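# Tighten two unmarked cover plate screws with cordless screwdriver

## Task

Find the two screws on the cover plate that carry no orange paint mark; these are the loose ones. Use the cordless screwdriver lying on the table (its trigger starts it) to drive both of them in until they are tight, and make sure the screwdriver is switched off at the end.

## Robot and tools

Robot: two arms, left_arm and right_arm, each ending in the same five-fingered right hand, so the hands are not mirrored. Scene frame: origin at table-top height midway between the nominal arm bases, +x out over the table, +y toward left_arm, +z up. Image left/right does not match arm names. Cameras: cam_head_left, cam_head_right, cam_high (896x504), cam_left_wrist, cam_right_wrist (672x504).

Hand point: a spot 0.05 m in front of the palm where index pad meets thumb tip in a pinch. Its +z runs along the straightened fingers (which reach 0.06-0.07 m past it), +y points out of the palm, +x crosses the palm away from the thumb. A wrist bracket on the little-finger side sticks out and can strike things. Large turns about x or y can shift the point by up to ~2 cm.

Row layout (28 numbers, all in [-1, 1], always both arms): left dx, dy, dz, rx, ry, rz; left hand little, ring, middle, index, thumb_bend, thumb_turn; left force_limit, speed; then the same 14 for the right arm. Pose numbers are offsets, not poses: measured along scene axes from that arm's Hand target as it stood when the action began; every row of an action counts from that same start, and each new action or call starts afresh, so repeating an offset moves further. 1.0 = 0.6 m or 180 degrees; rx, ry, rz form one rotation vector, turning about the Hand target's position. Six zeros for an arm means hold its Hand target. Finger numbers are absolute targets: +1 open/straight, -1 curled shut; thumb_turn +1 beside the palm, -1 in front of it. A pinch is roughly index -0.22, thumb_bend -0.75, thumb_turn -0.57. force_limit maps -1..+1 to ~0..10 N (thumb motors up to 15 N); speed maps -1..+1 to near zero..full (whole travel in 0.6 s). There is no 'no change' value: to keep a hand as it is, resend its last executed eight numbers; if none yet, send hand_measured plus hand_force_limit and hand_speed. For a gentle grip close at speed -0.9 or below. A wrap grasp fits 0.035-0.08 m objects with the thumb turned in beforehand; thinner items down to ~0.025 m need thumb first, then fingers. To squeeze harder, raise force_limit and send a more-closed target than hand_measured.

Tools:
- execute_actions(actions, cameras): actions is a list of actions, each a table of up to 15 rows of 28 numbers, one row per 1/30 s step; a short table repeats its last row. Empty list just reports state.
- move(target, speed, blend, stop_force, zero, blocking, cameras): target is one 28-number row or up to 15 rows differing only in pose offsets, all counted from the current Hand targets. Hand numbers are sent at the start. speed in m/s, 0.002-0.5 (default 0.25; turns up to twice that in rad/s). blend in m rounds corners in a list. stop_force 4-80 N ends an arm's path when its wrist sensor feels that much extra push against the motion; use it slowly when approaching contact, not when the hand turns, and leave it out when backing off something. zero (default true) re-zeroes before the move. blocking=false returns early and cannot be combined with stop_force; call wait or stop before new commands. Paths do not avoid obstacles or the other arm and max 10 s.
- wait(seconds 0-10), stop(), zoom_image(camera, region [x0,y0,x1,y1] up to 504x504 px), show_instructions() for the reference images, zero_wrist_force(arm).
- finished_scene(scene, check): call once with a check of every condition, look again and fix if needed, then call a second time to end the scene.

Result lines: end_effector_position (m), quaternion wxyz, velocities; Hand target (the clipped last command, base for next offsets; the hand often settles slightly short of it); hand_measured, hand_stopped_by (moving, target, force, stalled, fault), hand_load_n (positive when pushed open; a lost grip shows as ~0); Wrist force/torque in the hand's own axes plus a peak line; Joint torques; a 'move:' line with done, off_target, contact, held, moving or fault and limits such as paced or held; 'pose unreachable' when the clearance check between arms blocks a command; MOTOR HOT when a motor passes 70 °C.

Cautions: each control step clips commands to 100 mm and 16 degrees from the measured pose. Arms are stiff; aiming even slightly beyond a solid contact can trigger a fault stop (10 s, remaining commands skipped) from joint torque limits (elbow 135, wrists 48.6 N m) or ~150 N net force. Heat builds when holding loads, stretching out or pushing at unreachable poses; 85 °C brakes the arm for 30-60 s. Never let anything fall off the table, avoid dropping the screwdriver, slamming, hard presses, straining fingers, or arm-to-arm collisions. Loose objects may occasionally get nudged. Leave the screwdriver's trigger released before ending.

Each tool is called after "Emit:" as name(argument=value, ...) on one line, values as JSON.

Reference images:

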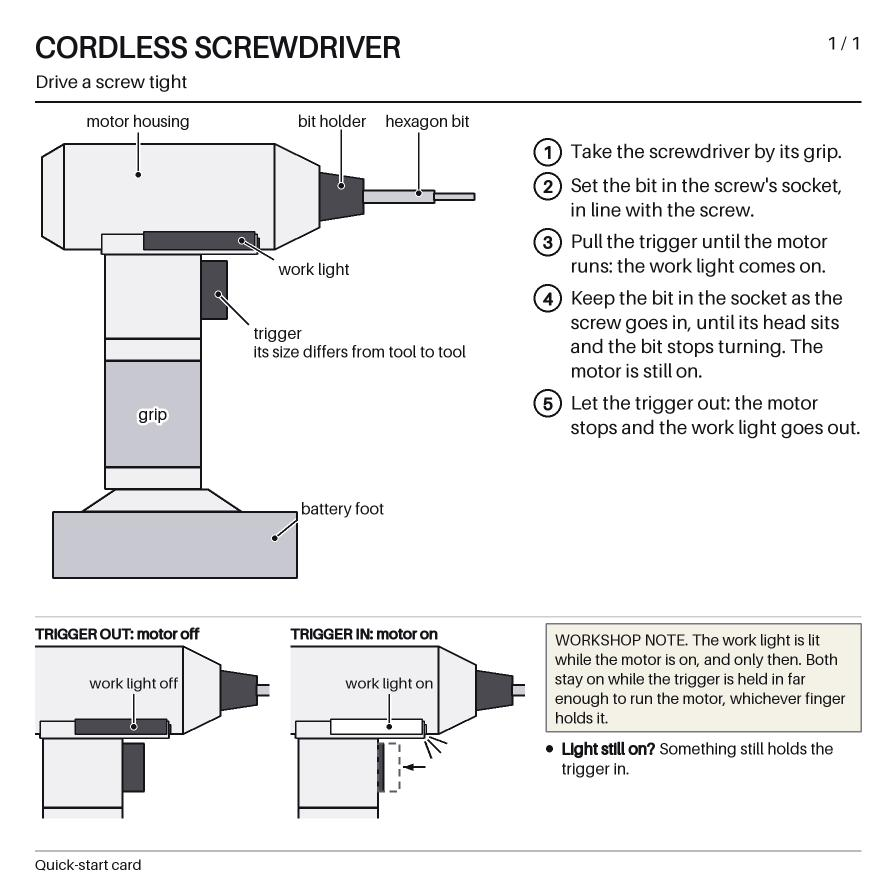

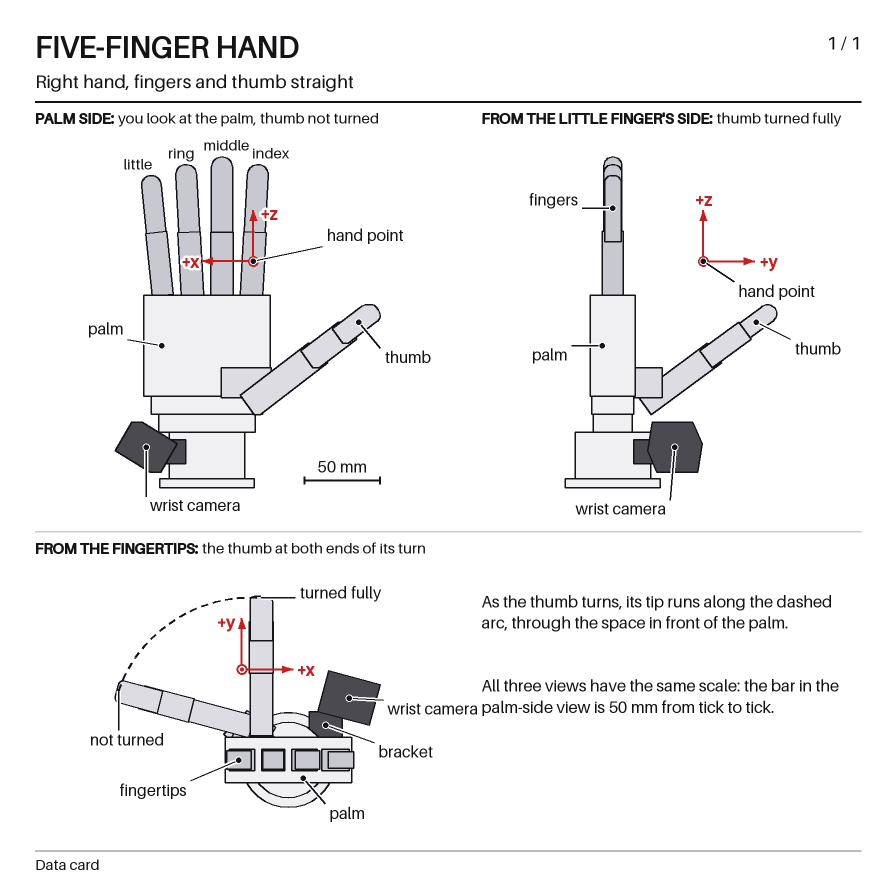

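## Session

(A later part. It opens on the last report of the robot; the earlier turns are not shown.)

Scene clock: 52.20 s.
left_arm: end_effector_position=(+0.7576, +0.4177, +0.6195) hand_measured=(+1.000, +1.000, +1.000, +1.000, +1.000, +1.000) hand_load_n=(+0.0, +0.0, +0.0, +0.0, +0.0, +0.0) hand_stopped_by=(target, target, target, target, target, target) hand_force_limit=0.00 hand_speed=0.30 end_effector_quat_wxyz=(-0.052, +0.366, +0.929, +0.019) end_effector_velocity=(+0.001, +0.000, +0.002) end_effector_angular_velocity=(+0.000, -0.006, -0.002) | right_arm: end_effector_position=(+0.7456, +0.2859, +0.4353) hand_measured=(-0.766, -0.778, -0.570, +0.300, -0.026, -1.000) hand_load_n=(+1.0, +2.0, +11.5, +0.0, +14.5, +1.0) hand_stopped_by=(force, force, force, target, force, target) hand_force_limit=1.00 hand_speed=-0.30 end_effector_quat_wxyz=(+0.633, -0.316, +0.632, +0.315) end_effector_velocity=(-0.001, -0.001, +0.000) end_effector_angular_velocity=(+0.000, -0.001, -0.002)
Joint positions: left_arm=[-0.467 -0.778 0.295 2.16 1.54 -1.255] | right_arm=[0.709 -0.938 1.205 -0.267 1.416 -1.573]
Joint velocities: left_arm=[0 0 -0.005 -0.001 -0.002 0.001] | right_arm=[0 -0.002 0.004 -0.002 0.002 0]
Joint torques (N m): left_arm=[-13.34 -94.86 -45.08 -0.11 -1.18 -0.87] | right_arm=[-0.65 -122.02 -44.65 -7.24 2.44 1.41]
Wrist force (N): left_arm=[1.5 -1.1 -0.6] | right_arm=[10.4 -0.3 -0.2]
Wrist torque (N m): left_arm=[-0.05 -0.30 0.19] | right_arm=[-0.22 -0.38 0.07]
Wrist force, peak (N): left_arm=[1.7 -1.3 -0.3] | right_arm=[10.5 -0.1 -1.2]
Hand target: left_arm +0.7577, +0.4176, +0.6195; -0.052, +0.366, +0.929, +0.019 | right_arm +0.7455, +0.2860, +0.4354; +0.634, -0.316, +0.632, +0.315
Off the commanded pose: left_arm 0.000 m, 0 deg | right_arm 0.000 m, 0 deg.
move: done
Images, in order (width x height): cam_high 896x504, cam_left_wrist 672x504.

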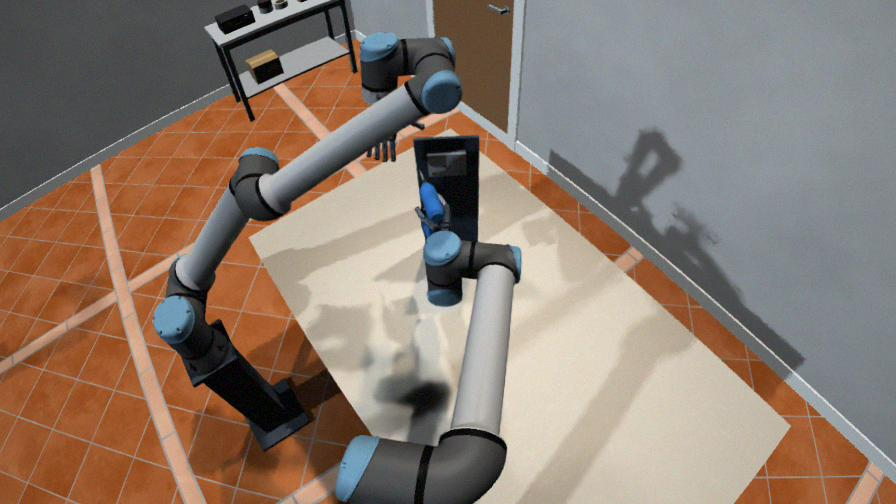

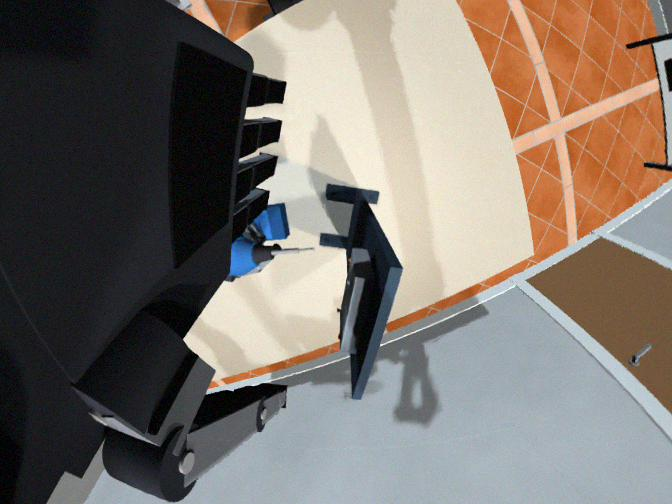

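Emit:
move(target=[0,0,0,0,0,0,1,1,1,1,1,1,0,0.3,0,0,0.0167,0,0,-0.075,-1,-1,-0.97,0.3,-0.97,-1,1,-0.3], speed=0.08, cameras=["cam_left_wrist","cam_high"])

Emit:
zoom_image(camera="cam_left_wrist", region=[220, 170, 420, 390])

Emit:
zoom_image(camera="cam_high", region=[400, 120, 500, 300])

Scene clock: 55.13 s.
left_arm: end_effector_position=(+0.7577, +0.4176, +0.6195) hand_measured=(+1.000, +1.000, +1.000, +1.000, +1.000, +1.000) hand_load_n=(+0.0, +0.0, +0.0, +0.0, +0.0, +0.0) hand_stopped_by=(target, target, target, target, target, target) hand_force_limit=0.00 hand_speed=0.30 end_effector_quat_wxyz=(-0.052, +0.366, +0.929, +0.019) end_effector_velocity=(+0.000, +0.000, +0.000) end_effector_angular_velocity=(+0.000, +0.000, +0.000) | right_arm: end_effector_position=(+0.7453, +0.2860, +0.4455) hand_measured=(-0.766, -0.778, -0.570, +0.300, -0.026, -1.000) hand_load_n=(+1.0, +2.0, +11.5, +0.0, +14.5, +1.0) hand_stopped_by=(force, force, force, target, force, target) hand_force_limit=1.00 hand_speed=-0.30 end_effector_quat_wxyz=(+0.666, -0.239, +0.665, +0.238) end_effector_velocity=(+0.000, +0.000, +0.001) end_effector_angular_velocity=(+0.001, -0.001, +0.000)
Joint positions: left_arm=[-0.467 -0.778 0.295 2.159 1.54 -1.255] | right_arm=[0.778 -0.947 1.201 -0.255 1.72 -1.573]
Joint velocities: left_arm=[0.001 0 0 0 0 0] | right_arm=[0 -0.001 0 -0.001 0 0]
Joint torques (N m): left_arm=[-11.54 -69.09 -42.94 4.17 -1.63 3.54] | right_arm=[-14.76 -103.76 -43.81 -6.33 0.62 -1.38]
Wrist force (N): left_arm=[1.5 -0.9 -0.5] | right_arm=[9.9 0.3 0.0]
Wrist torque (N m): left_arm=[-0.04 -0.30 0.20] | right_arm=[-0.14 -0.32 0.07]
Wrist force, peak (N): left_arm=[1.9 -1.3 -0.3] | right_arm=[10.7 -0.2 0.0]
Hand target: left_arm +0.7577, +0.4176, +0.6195; -0.052, +0.366, +0.929, +0.019 | right_arm +0.7455, +0.2859, +0.4454; +0.666, -0.239, +0.665, +0.238
Off the commanded pose: left_arm 0.000 m, 0 deg | right_arm 0.000 m, 0 deg.
move: done
Images, in order (width x height): cam_high 896x504, cam_left_wrist 672x504.

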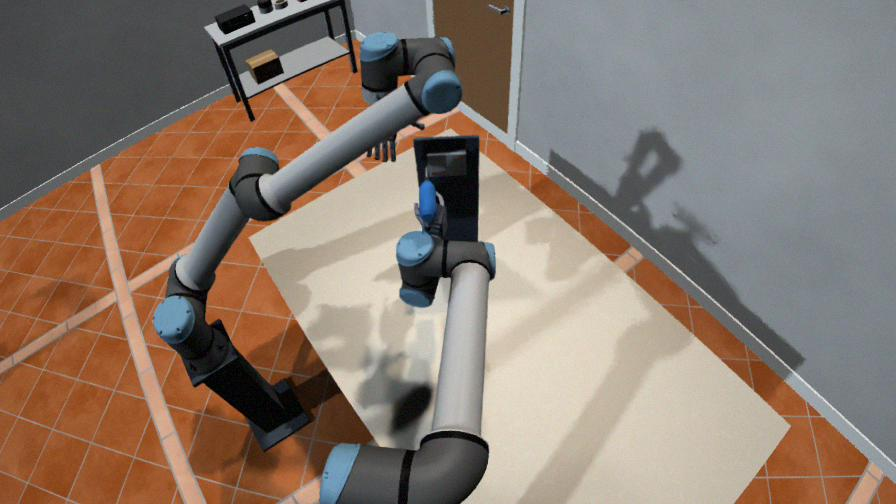

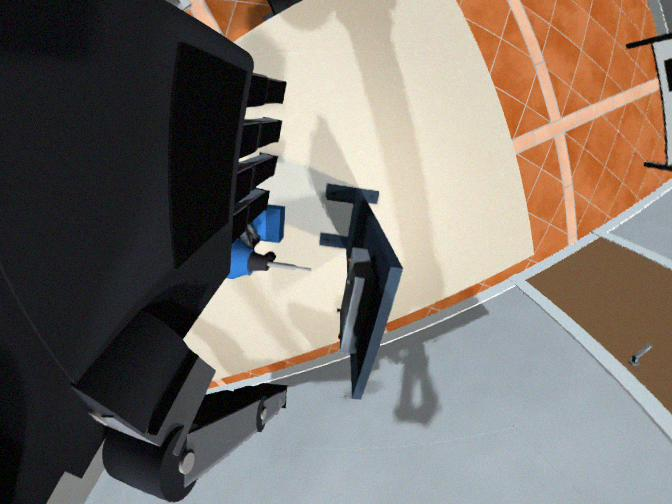

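Scaled by 2.291 from the camera's 672x504 image, which has a finer 960x720 frame.

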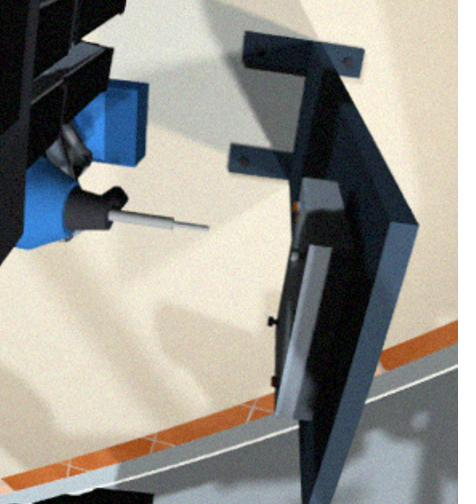

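Scaled by 2.800.

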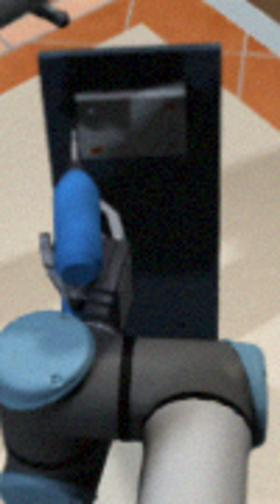

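Emit:
move(target=[[-0.1,0.1,-0.03,-0.09,-0.1,0,1,1,1,1,1,1,0,0.3,0,0,0,0,0,0,-1,-1,-0.97,0.3,-0.97,-1,1,-0.3],[-0.1595,0.109,-0.1125,-0.1894,-0.2032,0,1,1,1,1,1,1,0,0.3,0,0,0,0,0,0,-1,-1,-0.97,0.3,-0.97,-1,1,-0.3]], blend=[0.03,0], speed=0.15, cameras=["cam_left_wrist"])

Emit:
zoom_image(camera="cam_left_wrist", region=[240, 180, 440, 340])

Scene clock: 59.00 s.
left_arm: end_effector_position=(+0.6620, +0.4832, +0.5528) hand_measured=(+1.000, +1.000, +1.000, +1.000, +1.000, +1.000) hand_load_n=(+0.0, +0.0, +0.0, +0.0, +0.0, +0.0) hand_stopped_by=(target, target, target, target, target, target) hand_force_limit=0.00 hand_speed=0.30 end_effector_quat_wxyz=(+0.346, +0.340, +0.864, -0.138) end_effector_velocity=(+0.000, +0.001, +0.000) end_effector_angular_velocity=(+0.001, +0.000, +0.000) | right_arm: end_effector_position=(+0.7455, +0.2859, +0.4454) hand_measured=(-0.766, -0.778, -0.570, +0.300, -0.026, -1.000) hand_load_n=(+1.5, +2.0, +11.5, +0.0, +14.5, +1.0) hand_stopped_by=(force, force, force, target, force, target) hand_force_limit=1.00 hand_speed=-0.30 end_effector_quat_wxyz=(+0.666, -0.239, +0.665, +0.238) end_effector_velocity=(+0.000, +0.000, +0.001) end_effector_angular_velocity=(+0.000, +0.000, +0.000)
Joint positions: left_arm=[-0.31 -1.46 1.438 0.89 1.894 -1.216] | right_arm=[0.778 -0.947 1.201 -0.255 1.72 -1.573]
Joint velocities: left_arm=[0.001 0 0 0.001 -0.001 0.001] | right_arm=[0 -0.001 0 0.001 0 0]
Joint torques (N m): left_arm=[-14.66 -32.57 -39.84 -0.87 0.3 3.88] | right_arm=[-14.24 -102.75 -50.99 -5.53 0.51 0.34]
Wrist force (N): left_arm=[-0.2 -0.5 -0.4] | right_arm=[10.1 -0.1 0.2]
Wrist torque (N m): left_arm=[-0.06 0.05 -0.03] | right_arm=[-0.21 -0.35 0.07]
Wrist force, peak (N): left_arm=[1.4 -1.4 -0.8] | right_arm=[10.4 -0.3 0.3]
Hand target: left_arm +0.6620, +0.4830, +0.5527; +0.346, +0.340, +0.864, -0.138 | right_arm +0.7455, +0.2859, +0.4454; +0.666, -0.239, +0.665, +0.238
Off the commanded pose: left_arm 0.001 m, 0 deg | right_arm 0.000 m, 0 deg.
move: done
Images, in order (width x height): cam_left_wrist 672x504.

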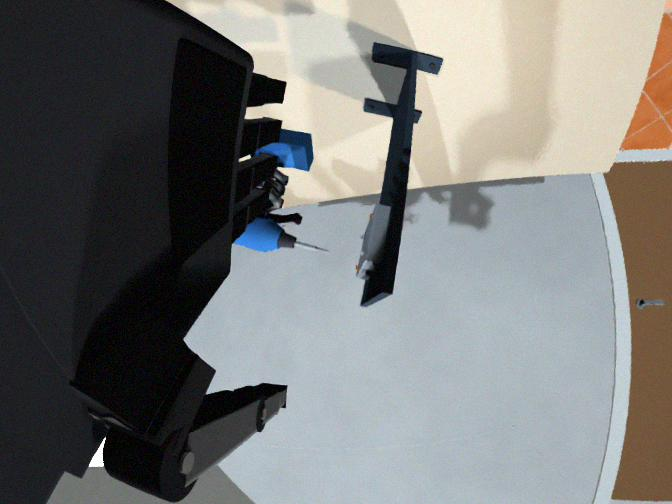

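Scaled by 2.520 from the camera's 672x504 image, which has a finer 960x720 frame.

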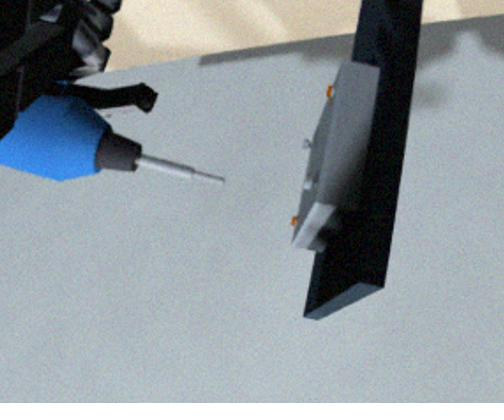

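Emit:
move(target=[0,0,0,0,0,0,1,1,1,1,1,1,0,0.3,0.024,0.0341,-0.015,0,0,0,-1,-1,-0.97,0.3,-0.97,-1,1,-0.3], speed=0.04, cameras=["cam_left_wrist"])

Emit:
zoom_image(camera="cam_left_wrist", region=[300, 200, 400, 280])

Scene clock: 60.20 s.
left_arm: end_effector_position=(+0.6620, +0.4830, +0.5527) hand_measured=(+1.000, +1.000, +1.000, +1.000, +1.000, +1.000) hand_load_n=(+0.0, +0.0, +0.0, +0.0, +0.0, +0.0) hand_stopped_by=(target, target, target, target, target, target) hand_force_limit=0.00 hand_speed=0.30 end_effector_quat_wxyz=(+0.346, +0.340, +0.864, -0.138) end_effector_velocity=(+0.000, +0.000, +0.000) end_effector_angular_velocity=(+0.001, -0.001, -0.001) | right_arm: end_effector_position=(+0.7599, +0.3064, +0.4364) hand_measured=(-0.766, -0.778, -0.570, +0.300, -0.026, -1.000) hand_load_n=(+1.0, +2.0, +11.5, +0.0, +14.5, +1.0) hand_stopped_by=(force, force, force, target, force, target) hand_force_limit=1.00 hand_speed=-0.30 end_effector_quat_wxyz=(+0.666, -0.239, +0.665, +0.238) end_effector_velocity=(-0.001, -0.001, +0.000) end_effector_angular_velocity=(-0.001, +0.001, +0.000)
Joint positions: left_arm=[-0.31 -1.46 1.438 0.89 1.894 -1.216] | right_arm=[0.781 -0.899 1.138 -0.239 1.724 -1.573]
Joint velocities: left_arm=[0 0 0 0 0 0.002] | right_arm=[0 -0.002 0.003 0 0 -0.001]
Joint torques (N m): left_arm=[-14.17 -27.77 -30.52 -0.63 0.89 3.93] | right_arm=[8.57 -128.81 -44.99 -6.49 1.56 -0.73]
Wrist force (N): left_arm=[-0.4 -0.3 -0.2] | right_arm=[9.9 -0.4 0.0]
Wrist torque (N m): left_arm=[-0.06 0.07 -0.03] | right_arm=[-0.24 -0.30 0.05]
Wrist force, peak (N): left_arm=[-0.2 -0.7 -0.9] | right_arm=[10.4 0.3 0.9]
Hand target: left_arm +0.6620, +0.4830, +0.5527; +0.346, +0.340, +0.864, -0.138 | right_arm +0.7599, +0.3064, +0.4364; +0.666, -0.239, +0.665, +0.238
Off the commanded pose: left_arm 0.000 m, 0 deg | right_arm 0.000 m, 0 deg.
move: done
Images, in order (width x height): cam_left_wrist 672x504.

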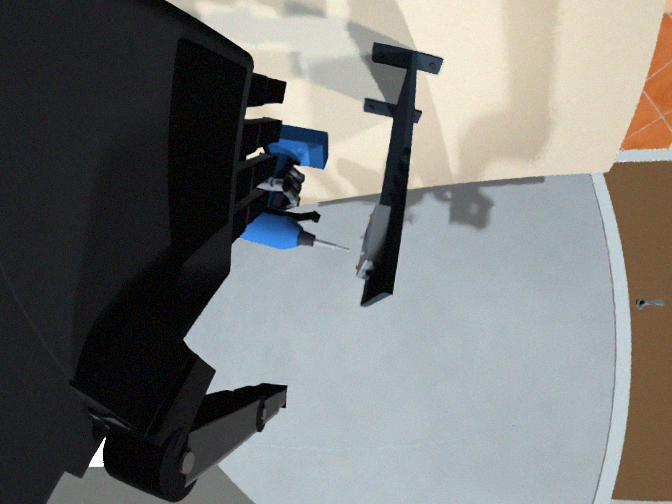

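Scaled by 5.040 from the camera's 672x504 image, which has a finer 960x720 frame.

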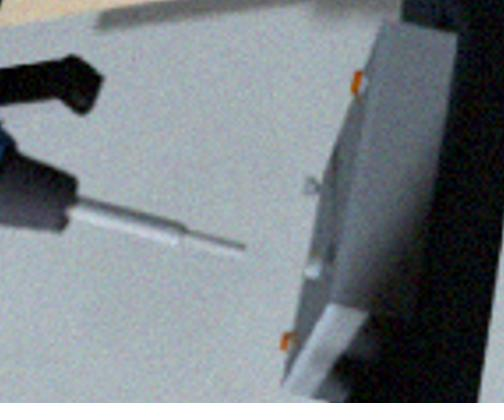

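Emit:
move(target=[0,0,0,0,0,0,1,1,1,1,1,1,0,0.3,0,0,0,0,0,0,-1,-1,-0.97,-0.95,-0.97,-1,1,0.2], cameras=["cam_left_wrist"])

Emit:
zoom_image(camera="cam_left_wrist", region=[300, 200, 400, 280])

Emit:
zoom_image(camera="cam_left_wrist", region=[220, 150, 340, 280])

Scene clock: 61.13 s.
left_arm: end_effector_position=(+0.6620, +0.4830, +0.5527) hand_measured=(+1.000, +1.000, +1.000, +1.000, +1.000, +1.000) hand_load_n=(+0.0, +0.0, +0.0, +0.0, +0.0, +0.0) hand_stopped_by=(target, target, target, target, target, target) hand_force_limit=0.00 hand_speed=0.30 end_effector_quat_wxyz=(+0.346, +0.340, +0.864, -0.138) end_effector_velocity=(+0.000, +0.000, +0.000) end_effector_angular_velocity=(-0.001, +0.000, +0.001) | right_arm: end_effector_position=(+0.7599, +0.3064, +0.4364) hand_measured=(-0.766, -0.778, -0.570, -0.754, -0.026, -1.000) hand_load_n=(+0.0, +0.0, +12.0, +12.0, +14.5, +1.0) hand_stopped_by=(force, force, force, force, force, target) hand_force_limit=1.00 hand_speed=0.20 end_effector_quat_wxyz=(+0.666, -0.239, +0.665, +0.238) end_effector_velocity=(+0.000, +0.000, +0.001) end_effector_angular_velocity=(+0.001, -0.001, +0.001)
Joint positions: left_arm=[-0.31 -1.46 1.438 0.89 1.894 -1.216] | right_arm=[0.781 -0.899 1.138 -0.239 1.724 -1.573]
Joint velocities: left_arm=[0 0 0 0 0 -0.001] | right_arm=[0 -0.001 0 -0.001 -0.001 0]
Joint torques (N m): left_arm=[-13.81 -26.8 -32.22 0.52 0.77 3.52] | right_arm=[-4.48 -126.19 -45.21 -6.26 -0.26 -1.59]
Wrist force (N): left_arm=[-0.6 -0.2 -0.2] | right_arm=[9.8 0.0 0.1]
Wrist torque (N m): left_arm=[-0.04 0.09 -0.04] | right_arm=[-0.19 -0.33 0.05]
Wrist force, peak (N): left_arm=[-0.8 -0.6 -0.6] | right_arm=[10.3 0.1 0.2]
Hand target: left_arm +0.6620, +0.4830, +0.5527; +0.346, +0.340, +0.864, -0.138 | right_arm +0.7599, +0.3064, +0.4364; +0.666, -0.239, +0.665, +0.238
Off the commanded pose: left_arm 0.000 m, 0 deg | right_arm 0.000 m, 0 deg.
move: done
Images, in order (width x height): cam_left_wrist 672x504.

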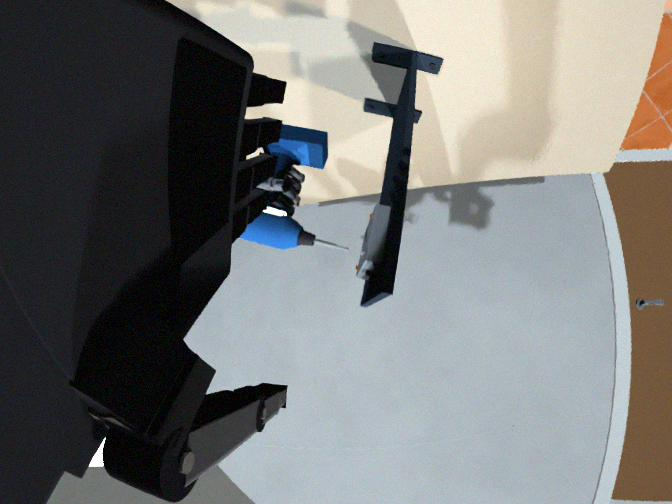

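Scaled by 5.040 from the camera's 672x504 image, which has a finer 960x720 frame.

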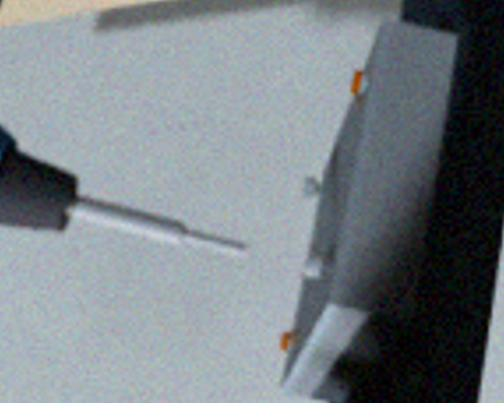

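Scaled by 3.877 from the camera's 672x504 image, which has a finer 960x720 frame.

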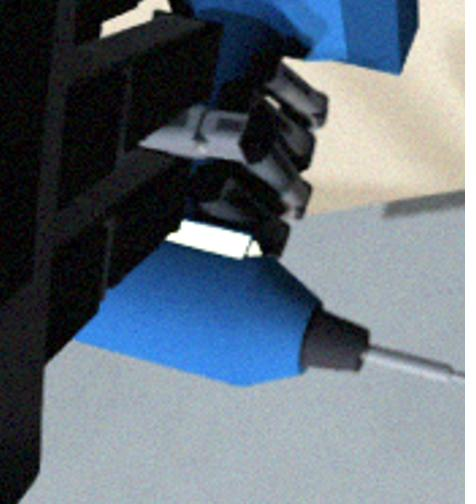

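Emit:
move(target=[[0.06,-0.01,0.09,0.09,0.1,0,1,1,1,1,1,1,0,0.3,0,0,0,0,0,0,-1,-1,-0.97,-0.95,-0.97,-1,1,0.2],[0.1595,-0.109,0.1125,0.1894,0.2032,0,1,1,1,1,1,1,0,0.3,0,0,0,0,0,0,-1,-1,-0.97,-0.95,-0.97,-1,1,0.2]], blend=[0.03,0], speed=0.15, cameras=["cam_left_wrist"])

Emit:
zoom_image(camera="cam_left_wrist", region=[270, 220, 370, 320])

Scene clock: 64.80 s.
left_arm: end_effector_position=(+0.7576, +0.4174, +0.6195) hand_measured=(+1.000, +1.000, +1.000, +1.000, +1.000, +1.000) hand_load_n=(+0.0, +0.0, +0.0, +0.0, +0.0, +0.0) hand_stopped_by=(target, target, target, target, target, target) hand_force_limit=0.00 hand_speed=0.30 end_effector_quat_wxyz=(-0.052, +0.366, +0.929, +0.019) end_effector_velocity=(+0.000, +0.000, +0.000) end_effector_angular_velocity=(+0.000, +0.001, +0.000) | right_arm: end_effector_position=(+0.7599, +0.3064, +0.4364) hand_measured=(-0.766, -0.778, -0.570, -0.754, -0.026, -1.000) hand_load_n=(+0.0, +0.0, +12.0, +12.5, +14.5, +1.5) hand_stopped_by=(force, force, force, force, force, target) hand_force_limit=1.00 hand_speed=0.20 end_effector_quat_wxyz=(+0.666, -0.239, +0.665, +0.238) end_effector_velocity=(+0.000, +0.000, -0.001) end_effector_angular_velocity=(-0.001, +0.001, +0.000)
Joint positions: left_arm=[-0.468 -0.779 0.296 2.158 1.539 -1.255] | right_arm=[0.781 -0.899 1.138 -0.239 1.724 -1.573]
Joint velocities: left_arm=[0 0.001 0 0 0 0] | right_arm=[0 0 0 0 0 0]
Joint torques (N m): left_arm=[6.94 -87.56 -34.04 3.9 -0.58 3.93] | right_arm=[-12.55 -125.93 -51.5 -3.03 -0.38 -1.59]
Wrist force (N): left_arm=[1.1 -0.8 -0.4] | right_arm=[10.1 -0.2 -0.1]
Wrist torque (N m): left_arm=[-0.02 -0.25 0.18] | right_arm=[-0.20 -0.35 0.06]
Wrist force, peak (N): left_arm=[1.9 -1.4 -0.2] | right_arm=[10.4 -0.2 0.3]
Hand target: left_arm +0.7576, +0.4175, +0.6195; -0.052, +0.366, +0.929, +0.019 | right_arm +0.7599, +0.3064, +0.4364; +0.666, -0.239, +0.665, +0.238
Off the commanded pose: left_arm 0.001 m, 0 deg | right_arm 0.000 m, 0 deg.
move: done
Images, in order (width x height): cam_left_wrist 672x504.

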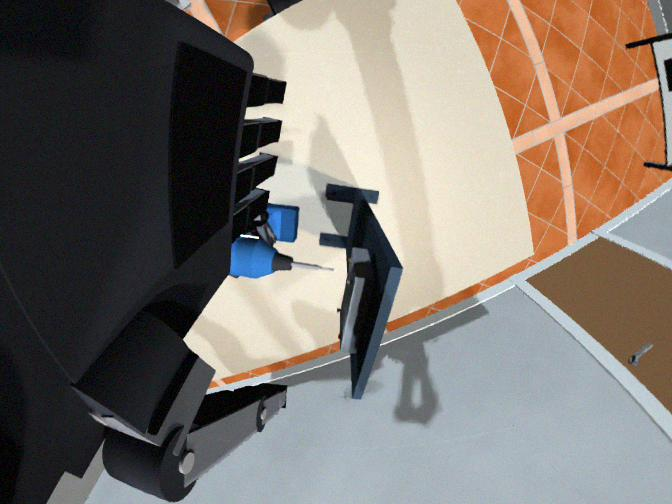

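Scaled by 5.040 from the camera's 672x504 image, which has a finer 960x720 frame.

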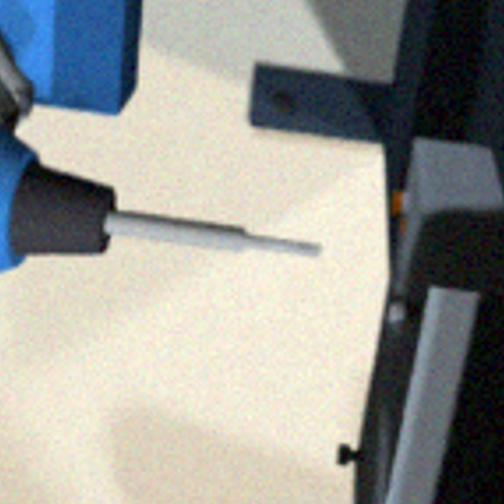

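Emit:
move(target=[0,0,0,0,0,0,1,1,1,1,1,1,0,0.3,0.0216,-0.0151,-0.0102,0,0,0,-1,-1,-0.97,-0.95,-0.97,-1,1,0.2], speed=0.04, cameras=["cam_left_wrist"])

Emit:
zoom_image(camera="cam_left_wrist", region=[270, 220, 370, 320])

Scene clock: 65.77 s.
left_arm: end_effector_position=(+0.7576, +0.4175, +0.6195) hand_measured=(+1.000, +1.000, +1.000, +1.000, +1.000, +1.000) hand_load_n=(+0.0, +0.0, +0.0, +0.0, +0.0, +0.0) hand_stopped_by=(target, target, target, target, target, target) hand_force_limit=0.00 hand_speed=0.30 end_effector_quat_wxyz=(-0.052, +0.366, +0.929, +0.019) end_effector_velocity=(+0.000, +0.001, +0.001) end_effector_angular_velocity=(+0.000, +0.000, +0.002) | right_arm: end_effector_position=(+0.7730, +0.2972, +0.4302) hand_measured=(-0.766, -0.778, -0.570, -0.754, -0.026, -1.000) hand_load_n=(+0.0, +0.0, +11.5, +12.0, +14.5, +1.5) hand_stopped_by=(force, force, force, force, force, target) hand_force_limit=1.00 hand_speed=0.20 end_effector_quat_wxyz=(+0.666, -0.239, +0.665, +0.238) end_effector_velocity=(-0.002, +0.001, +0.001) end_effector_angular_velocity=(+0.001, -0.001, +0.001)
Joint positions: left_arm=[-0.468 -0.779 0.296 2.158 1.539 -1.255] | right_arm=[0.764 -0.898 1.147 -0.25 1.707 -1.573]
Joint velocities: left_arm=[0.001 -0.001 0 0.001 0.001 -0.001] | right_arm=[0.002 0 -0.001 0 0.001 0]
Joint torques (N m): left_arm=[7.8 -103.94 -31.11 6.55 -1.03 3.85] | right_arm=[9.97 -110.6 -54.61 -3.25 2.07 0.52]
Wrist force (N): left_arm=[1.4 -0.8 -0.2] | right_arm=[9.8 -0.2 -0.1]
Wrist torque (N m): left_arm=[-0.03 -0.29 0.20] | right_arm=[-0.20 -0.30 0.05]
Wrist force, peak (N): left_arm=[1.8 -1.2 -0.3] | right_arm=[10.2 -0.8 0.0]
Hand target: left_arm +0.7576, +0.4175, +0.6195; -0.052, +0.366, +0.929, +0.019 | right_arm +0.7729, +0.2974, +0.4303; +0.666, -0.239, +0.665, +0.238
Off the commanded pose: left_arm 0.000 m, 0 deg | right_arm 0.000 m, 0 deg.
move: done
Images, in order (width x height): cam_left_wrist 672x504.

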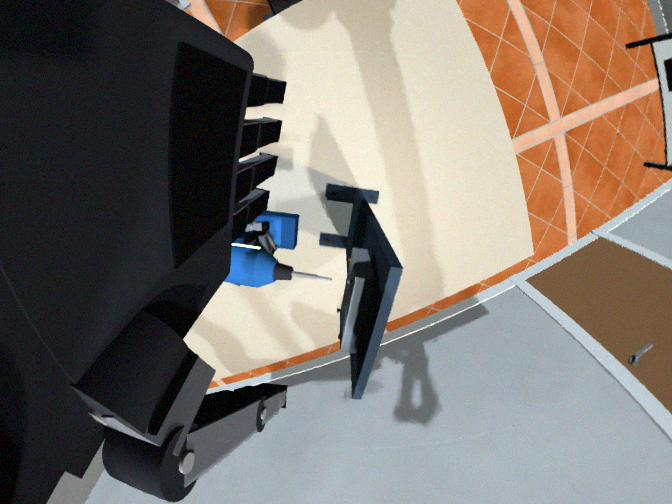

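Scaled by 5.040 from the camera's 672x504 image, which has a finer 960x720 frame.

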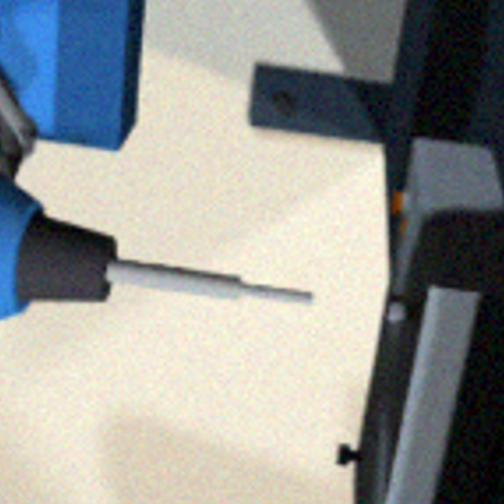

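Emit:
move(target=[[-0.1,0.1,-0.03,-0.09,-0.1,0,1,1,1,1,1,1,0,0.3,0,0,0,0,0,0,-1,-1,-0.97,-0.95,-0.97,-1,1,0.2],[-0.1595,0.109,-0.1125,-0.1894,-0.2032,0,1,1,1,1,1,1,0,0.3,0,0,0,0,0,0,-1,-1,-0.97,-0.95,-0.97,-1,1,0.2]], blend=[0.03,0], speed=0.2, cameras=["cam_left_wrist"])

Emit:
zoom_image(camera="cam_left_wrist", region=[310, 210, 400, 290])

Scene clock: 68.63 s.
left_arm: end_effector_position=(+0.6619, +0.4830, +0.5529) hand_measured=(+1.000, +1.000, +1.000, +1.000, +1.000, +1.000) hand_load_n=(+0.0, +0.0, +0.0, +0.0, +0.0, -0.5) hand_stopped_by=(target, target, target, target, target, target) hand_force_limit=0.00 hand_speed=0.30 end_effector_quat_wxyz=(+0.346, +0.340, +0.864, -0.137) end_effector_velocity=(+0.000, -0.001, +0.000) end_effector_angular_velocity=(+0.000, -0.001, -0.002) | right_arm: end_effector_position=(+0.7729, +0.2974, +0.4303) hand_measured=(-0.766, -0.778, -0.570, -0.754, -0.026, -1.000) hand_load_n=(+0.0, +0.0, +12.0, +12.0, +14.5, +1.5) hand_stopped_by=(force, force, force, force, force, target) hand_force_limit=1.00 hand_speed=0.20 end_effector_quat_wxyz=(+0.666, -0.239, +0.665, +0.238) end_effector_velocity=(+0.000, +0.000, +0.001) end_effector_angular_velocity=(+0.000, -0.001, +0.000)
Joint positions: left_arm=[-0.311 -1.461 1.438 0.889 1.893 -1.216] | right_arm=[0.764 -0.898 1.147 -0.249 1.707 -1.573]
Joint velocities: left_arm=[-0.001 0 0 -0.001 0 0.001] | right_arm=[0 -0.001 0 0 0 0]
Joint torques (N m): left_arm=[-12.73 -34.87 -33.36 -1.76 1.11 3.97] | right_arm=[13.04 -121.19 -51.37 -4.33 2.09 0.8]
Wrist force (N): left_arm=[-0.5 -0.3 -0.2] | right_arm=[10.0 0.0 -0.2]
Wrist torque (N m): left_arm=[-0.05 0.09 -0.04] | right_arm=[-0.17 -0.33 0.07]
Wrist force, peak (N): left_arm=[1.8 -1.0 -0.7] | right_arm=[10.4 -0.2 0.0]
Hand target: left_arm +0.6620, +0.4829, +0.5528; +0.346, +0.340, +0.864, -0.137 | right_arm +0.7729, +0.2974, +0.4303; +0.666, -0.239, +0.665, +0.238
Off the commanded pose: left_arm 0.001 m, 0 deg | right_arm 0.000 m, 0 deg.
move: done
Images, in order (width x height): cam_left_wrist 672x504.

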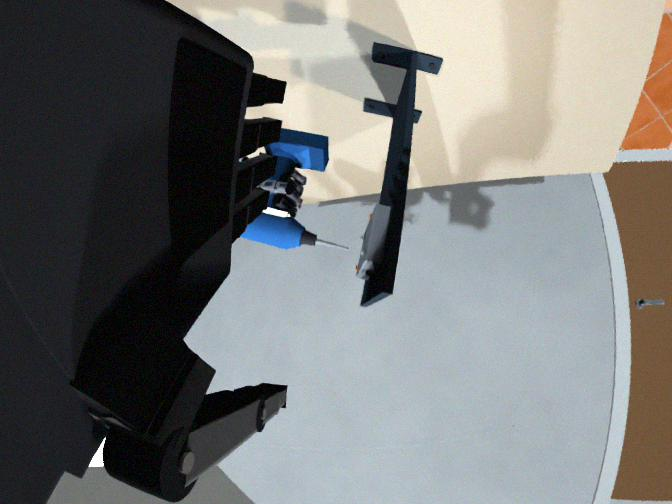

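Scaled by 5.600 from the camera's 672x504 image, which has a finer 960x720 frame.

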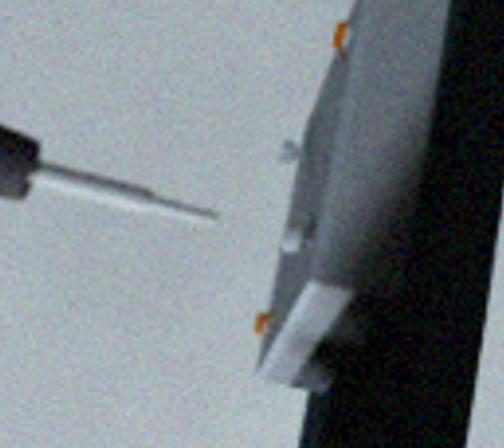

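Emit:
move(target=[0,0,0,0,0,0,1,1,1,1,1,1,0,0.3,0.0115,0.0164,0,0,0,0,-1,-1,-0.97,-0.95,-0.97,-1,1,0.2], speed=0.03, cameras=["cam_left_wrist"])

Emit:
zoom_image(camera="cam_left_wrist", region=[310, 210, 400, 290])

Emit:
zoom_image(camera="cam_left_wrist", region=[345, 235, 373, 263])

Scene clock: 69.60 s.
left_arm: end_effector_position=(+0.6620, +0.4829, +0.5528) hand_measured=(+1.000, +1.000, +1.000, +1.000, +1.000, +1.000) hand_load_n=(+0.0, +0.0, +0.0, +0.0, +0.0, +0.0) hand_stopped_by=(target, target, target, target, target, target) hand_force_limit=0.00 hand_speed=0.30 end_effector_quat_wxyz=(+0.346, +0.340, +0.864, -0.137) end_effector_velocity=(+0.000, +0.000, +0.000) end_effector_angular_velocity=(+0.000, +0.001, +0.001) | right_arm: end_effector_position=(+0.7798, +0.3073, +0.4303) hand_measured=(-0.766, -0.778, -0.570, -0.754, -0.026, -1.000) hand_load_n=(+0.0, +0.0, +12.0, +12.0, +14.5, +1.5) hand_stopped_by=(force, force, force, force, force, target) hand_force_limit=1.00 hand_speed=0.20 end_effector_quat_wxyz=(+0.666, -0.239, +0.665, +0.238) end_effector_velocity=(-0.001, +0.000, -0.002) end_effector_angular_velocity=(-0.001, +0.001, +0.000)
Joint positions: left_arm=[-0.311 -1.46 1.438 0.889 1.893 -1.216] | right_arm=[0.766 -0.877 1.11 -0.234 1.709 -1.573]
Joint velocities: left_arm=[0 0 0 0.001 -0.001 -0.001] | right_arm=[0 0 0.003 -0.001 0 0]
Joint torques (N m): left_arm=[-11.15 -27.19 -30.7 -0.98 1.64 3.63] | right_arm=[9.22 -127.18 -43.99 -6.91 1.69 0.17]
Wrist force (N): left_arm=[-0.1 -0.6 -0.4] | right_arm=[9.9 0.0 0.0]
Wrist torque (N m): left_arm=[-0.09 0.04 -0.03] | right_arm=[-0.18 -0.32 0.05]
Wrist force, peak (N): left_arm=[-0.5 -1.0 -0.6] | right_arm=[10.2 -0.3 -0.7]
Hand target: left_arm +0.6620, +0.4829, +0.5528; +0.346, +0.340, +0.864, -0.137 | right_arm +0.7798, +0.3072, +0.4303; +0.666, -0.239, +0.665, +0.238
Off the commanded pose: left_arm 0.000 m, 0 deg | right_arm 0.000 m, 0 deg.
move: done
Images, in order (width x height): cam_left_wrist 672x504.

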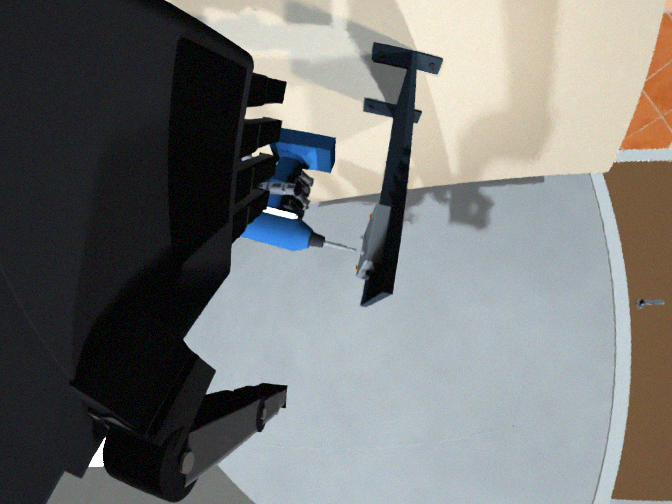

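Scaled by 5.600 from the camera's 672x504 image, which has a finer 960x720 frame.

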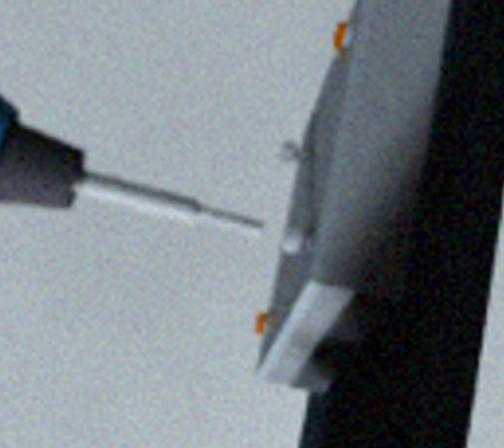

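Scaled by 18.000 from the camera's 672x504 image, which has a finer 960x720 frame.

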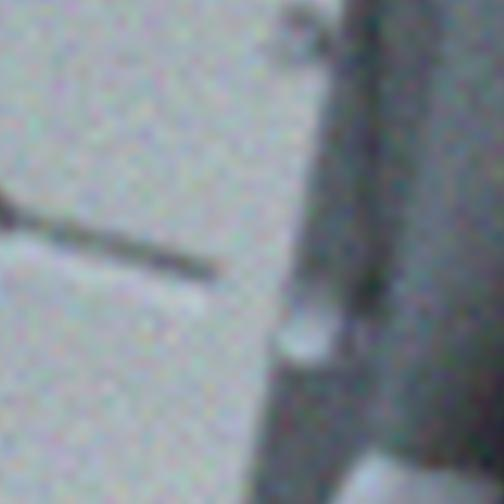

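Emit:
move(target=[0,0,0,0,0,0,1,1,1,1,1,1,0,0.3,-0.0057,-0.0082,0.0087,-0.01365,0.00957,0,-1,-1,-0.97,-0.95,-0.97,-1,1,0.2], speed=0.03, cameras=["cam_left_wrist"])

Emit:
zoom_image(camera="cam_left_wrist", region=[310, 210, 400, 290])

Emit:
zoom_image(camera="cam_left_wrist", region=[345, 235, 373, 263])

Scene clock: 71.07 s.
left_arm: end_effector_position=(+0.6620, +0.4829, +0.5528) hand_measured=(+1.000, +1.000, +1.000, +1.000, +1.000, +1.000) hand_load_n=(+0.0, +0.0, +0.0, +0.0, -0.5, +0.0) hand_stopped_by=(target, target, target, target, target, target) hand_force_limit=0.00 hand_speed=0.30 end_effector_quat_wxyz=(+0.346, +0.340, +0.864, -0.137) end_effector_velocity=(+0.000, -0.001, +0.000) end_effector_angular_velocity=(-0.001, +0.001, -0.002) | right_arm: end_effector_position=(+0.7763, +0.3023, +0.4358) hand_measured=(-0.766, -0.778, -0.570, -0.754, -0.026, -1.000) hand_load_n=(+0.0, +0.0, +12.0, +12.0, +14.5, +1.5) hand_stopped_by=(force, force, force, force, force, target) hand_force_limit=1.00 hand_speed=0.20 end_effector_quat_wxyz=(+0.651, -0.250, +0.680, +0.227) end_effector_velocity=(+0.000, +0.000, +0.001) end_effector_angular_velocity=(+0.003, -0.003, +0.000)
Joint positions: left_arm=[-0.311 -1.46 1.438 0.889 1.893 -1.216] | right_arm=[0.765 -0.887 1.093 -0.156 1.708 -1.58]
Joint velocities: left_arm=[-0.001 0 0 0 0.001 0] | right_arm=[0 0 0 -0.005 0 0]
Joint torques (N m): left_arm=[-12.26 -28.85 -34.85 0.73 1.94 3.58] | right_arm=[-13.25 -111.26 -44.26 -7.1 -1.44 0.26]
Wrist force (N): left_arm=[-0.3 -0.4 -0.1] | right_arm=[9.9 0.1 0.4]
Wrist torque (N m): left_arm=[-0.08 0.06 -0.04] | right_arm=[-0.17 -0.36 0.06]
Wrist force, peak (N): left_arm=[-0.4 -1.0 -0.4] | right_arm=[10.6 -0.2 0.3]
Hand target: left_arm +0.6620, +0.4829, +0.5528; +0.346, +0.340, +0.864, -0.137 | right_arm +0.7763, +0.3023, +0.4356; +0.651, -0.250, +0.680, +0.227
Off the commanded pose: left_arm 0.000 m, 0 deg | right_arm 0.000 m, 0 deg.
move: done
Images, in order (width x height): cam_left_wrist 672x504.

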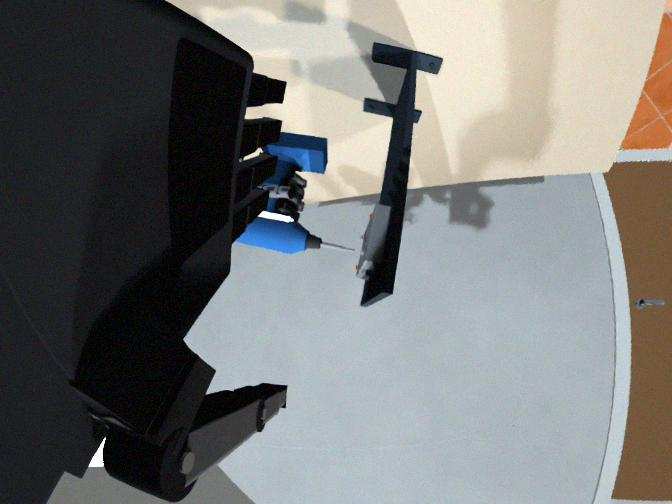

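Scaled by 5.600 from the camera's 672x504 image, which has a finer 960x720 frame.

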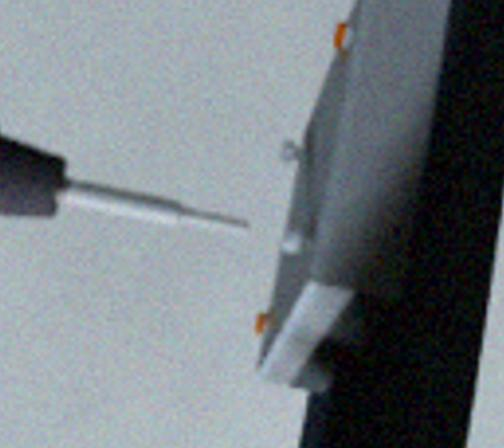

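Scaled by 18.000 from the camera's 672x504 image, which has a finer 960x720 frame.

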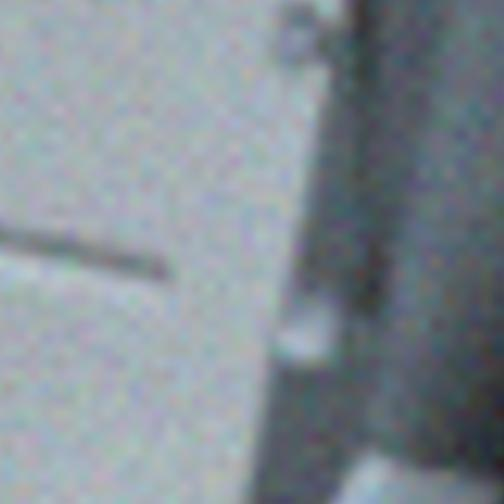

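Emit:
move(target=[[0.06,-0.01,0.09,0.09,0.1,0,1,1,1,1,1,1,0,0.3,-0.001,0.0007,0.0035,0,0,0,-1,-1,-0.97,-0.95,-0.97,-1,1,0.2],[0.1595,-0.109,0.1125,0.1894,0.2032,0,1,1,1,1,1,1,0,0.3,-0.001,0.0007,0.0035,0,0,0,-1,-1,-0.97,-0.95,-0.97,-1,1,0.2]], blend=[0.03,0], speed=0.2, cameras=["cam_left_wrist"])

Emit:
zoom_image(camera="cam_left_wrist", region=[270, 220, 370, 320])

Emit:
zoom_image(camera="cam_left_wrist", region=[330, 264, 358, 292])

Scene clock: 74.00 s.
left_arm: end_effector_position=(+0.7575, +0.4173, +0.6195) hand_measured=(+1.000, +1.000, +1.000, +1.000, +1.000, +1.000) hand_load_n=(+0.0, +0.0, +0.0, +0.0, +0.0, +0.0) hand_stopped_by=(target, target, target, target, target, target) hand_force_limit=0.00 hand_speed=0.30 end_effector_quat_wxyz=(-0.051, +0.366, +0.929, +0.019) end_effector_velocity=(+0.000, +0.000, +0.000) end_effector_angular_velocity=(+0.001, +0.000, +0.000) | right_arm: end_effector_position=(+0.7757, +0.3027, +0.4377) hand_measured=(-0.766, -0.778, -0.570, -0.754, -0.026, -1.000) hand_load_n=(+0.0, +0.0, +11.5, +12.0, +14.5, +1.5) hand_stopped_by=(force, force, force, force, force, target) hand_force_limit=1.00 hand_speed=0.20 end_effector_quat_wxyz=(+0.651, -0.250, +0.680, +0.227) end_effector_velocity=(+0.000, +0.000, +0.000) end_effector_angular_velocity=(+0.001, +0.000, +0.000)
Joint positions: left_arm=[-0.468 -0.78 0.298 2.157 1.538 -1.255] | right_arm=[0.766 -0.888 1.09 -0.152 1.708 -1.58]
Joint velocities: left_arm=[0 0 0 0 -0.001 0] | right_arm=[0 0 0 0 0 0]
Joint torques (N m): left_arm=[-0.13 -86.36 -34.63 4.05 -0.97 3.87] | right_arm=[14.01 -126.39 -50.97 -4.76 1.86 1.56]
Wrist force (N): left_arm=[1.3 -1.2 -0.5] | right_arm=[9.8 0.1 0.7]
Wrist torque (N m): left_arm=[-0.08 -0.27 0.18] | right_arm=[-0.19 -0.34 0.06]
Wrist force, peak (N): left_arm=[2.0 -1.3 -0.5] | right_arm=[10.4 0.2 0.3]
Hand target: left_arm +0.7575, +0.4173, +0.6195; -0.051, +0.366, +0.929, +0.019 | right_arm +0.7757, +0.3027, +0.4377; +0.651, -0.250, +0.680, +0.227
Off the commanded pose: left_arm 0.001 m, 0 deg | right_arm 0.000 m, 0 deg.
move: done
Images, in order (width x height): cam_left_wrist 672x504.

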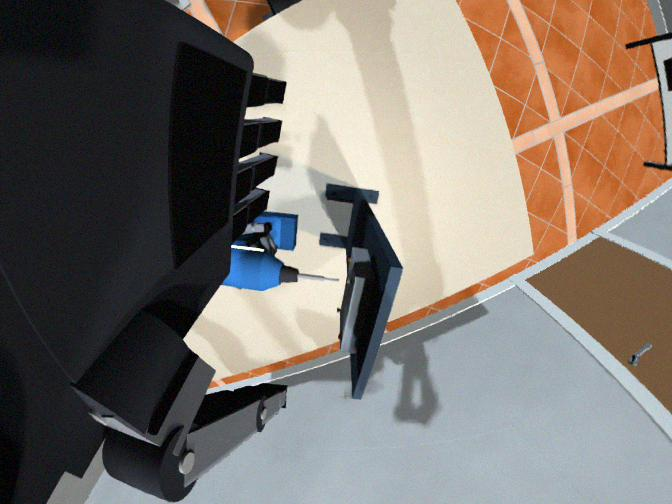

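Scaled by 5.040 from the camera's 672x504 image, which has a finer 960x720 frame.

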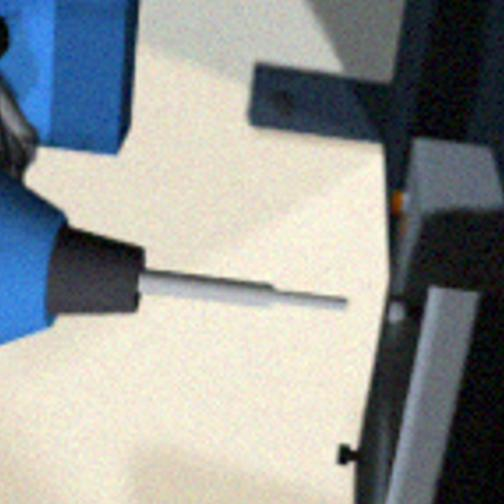

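Scaled by 18.000 from the camera's 672x504 image, which has a finer 960x720 frame.

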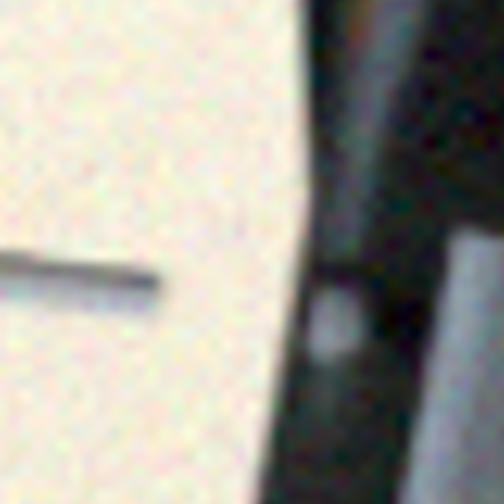

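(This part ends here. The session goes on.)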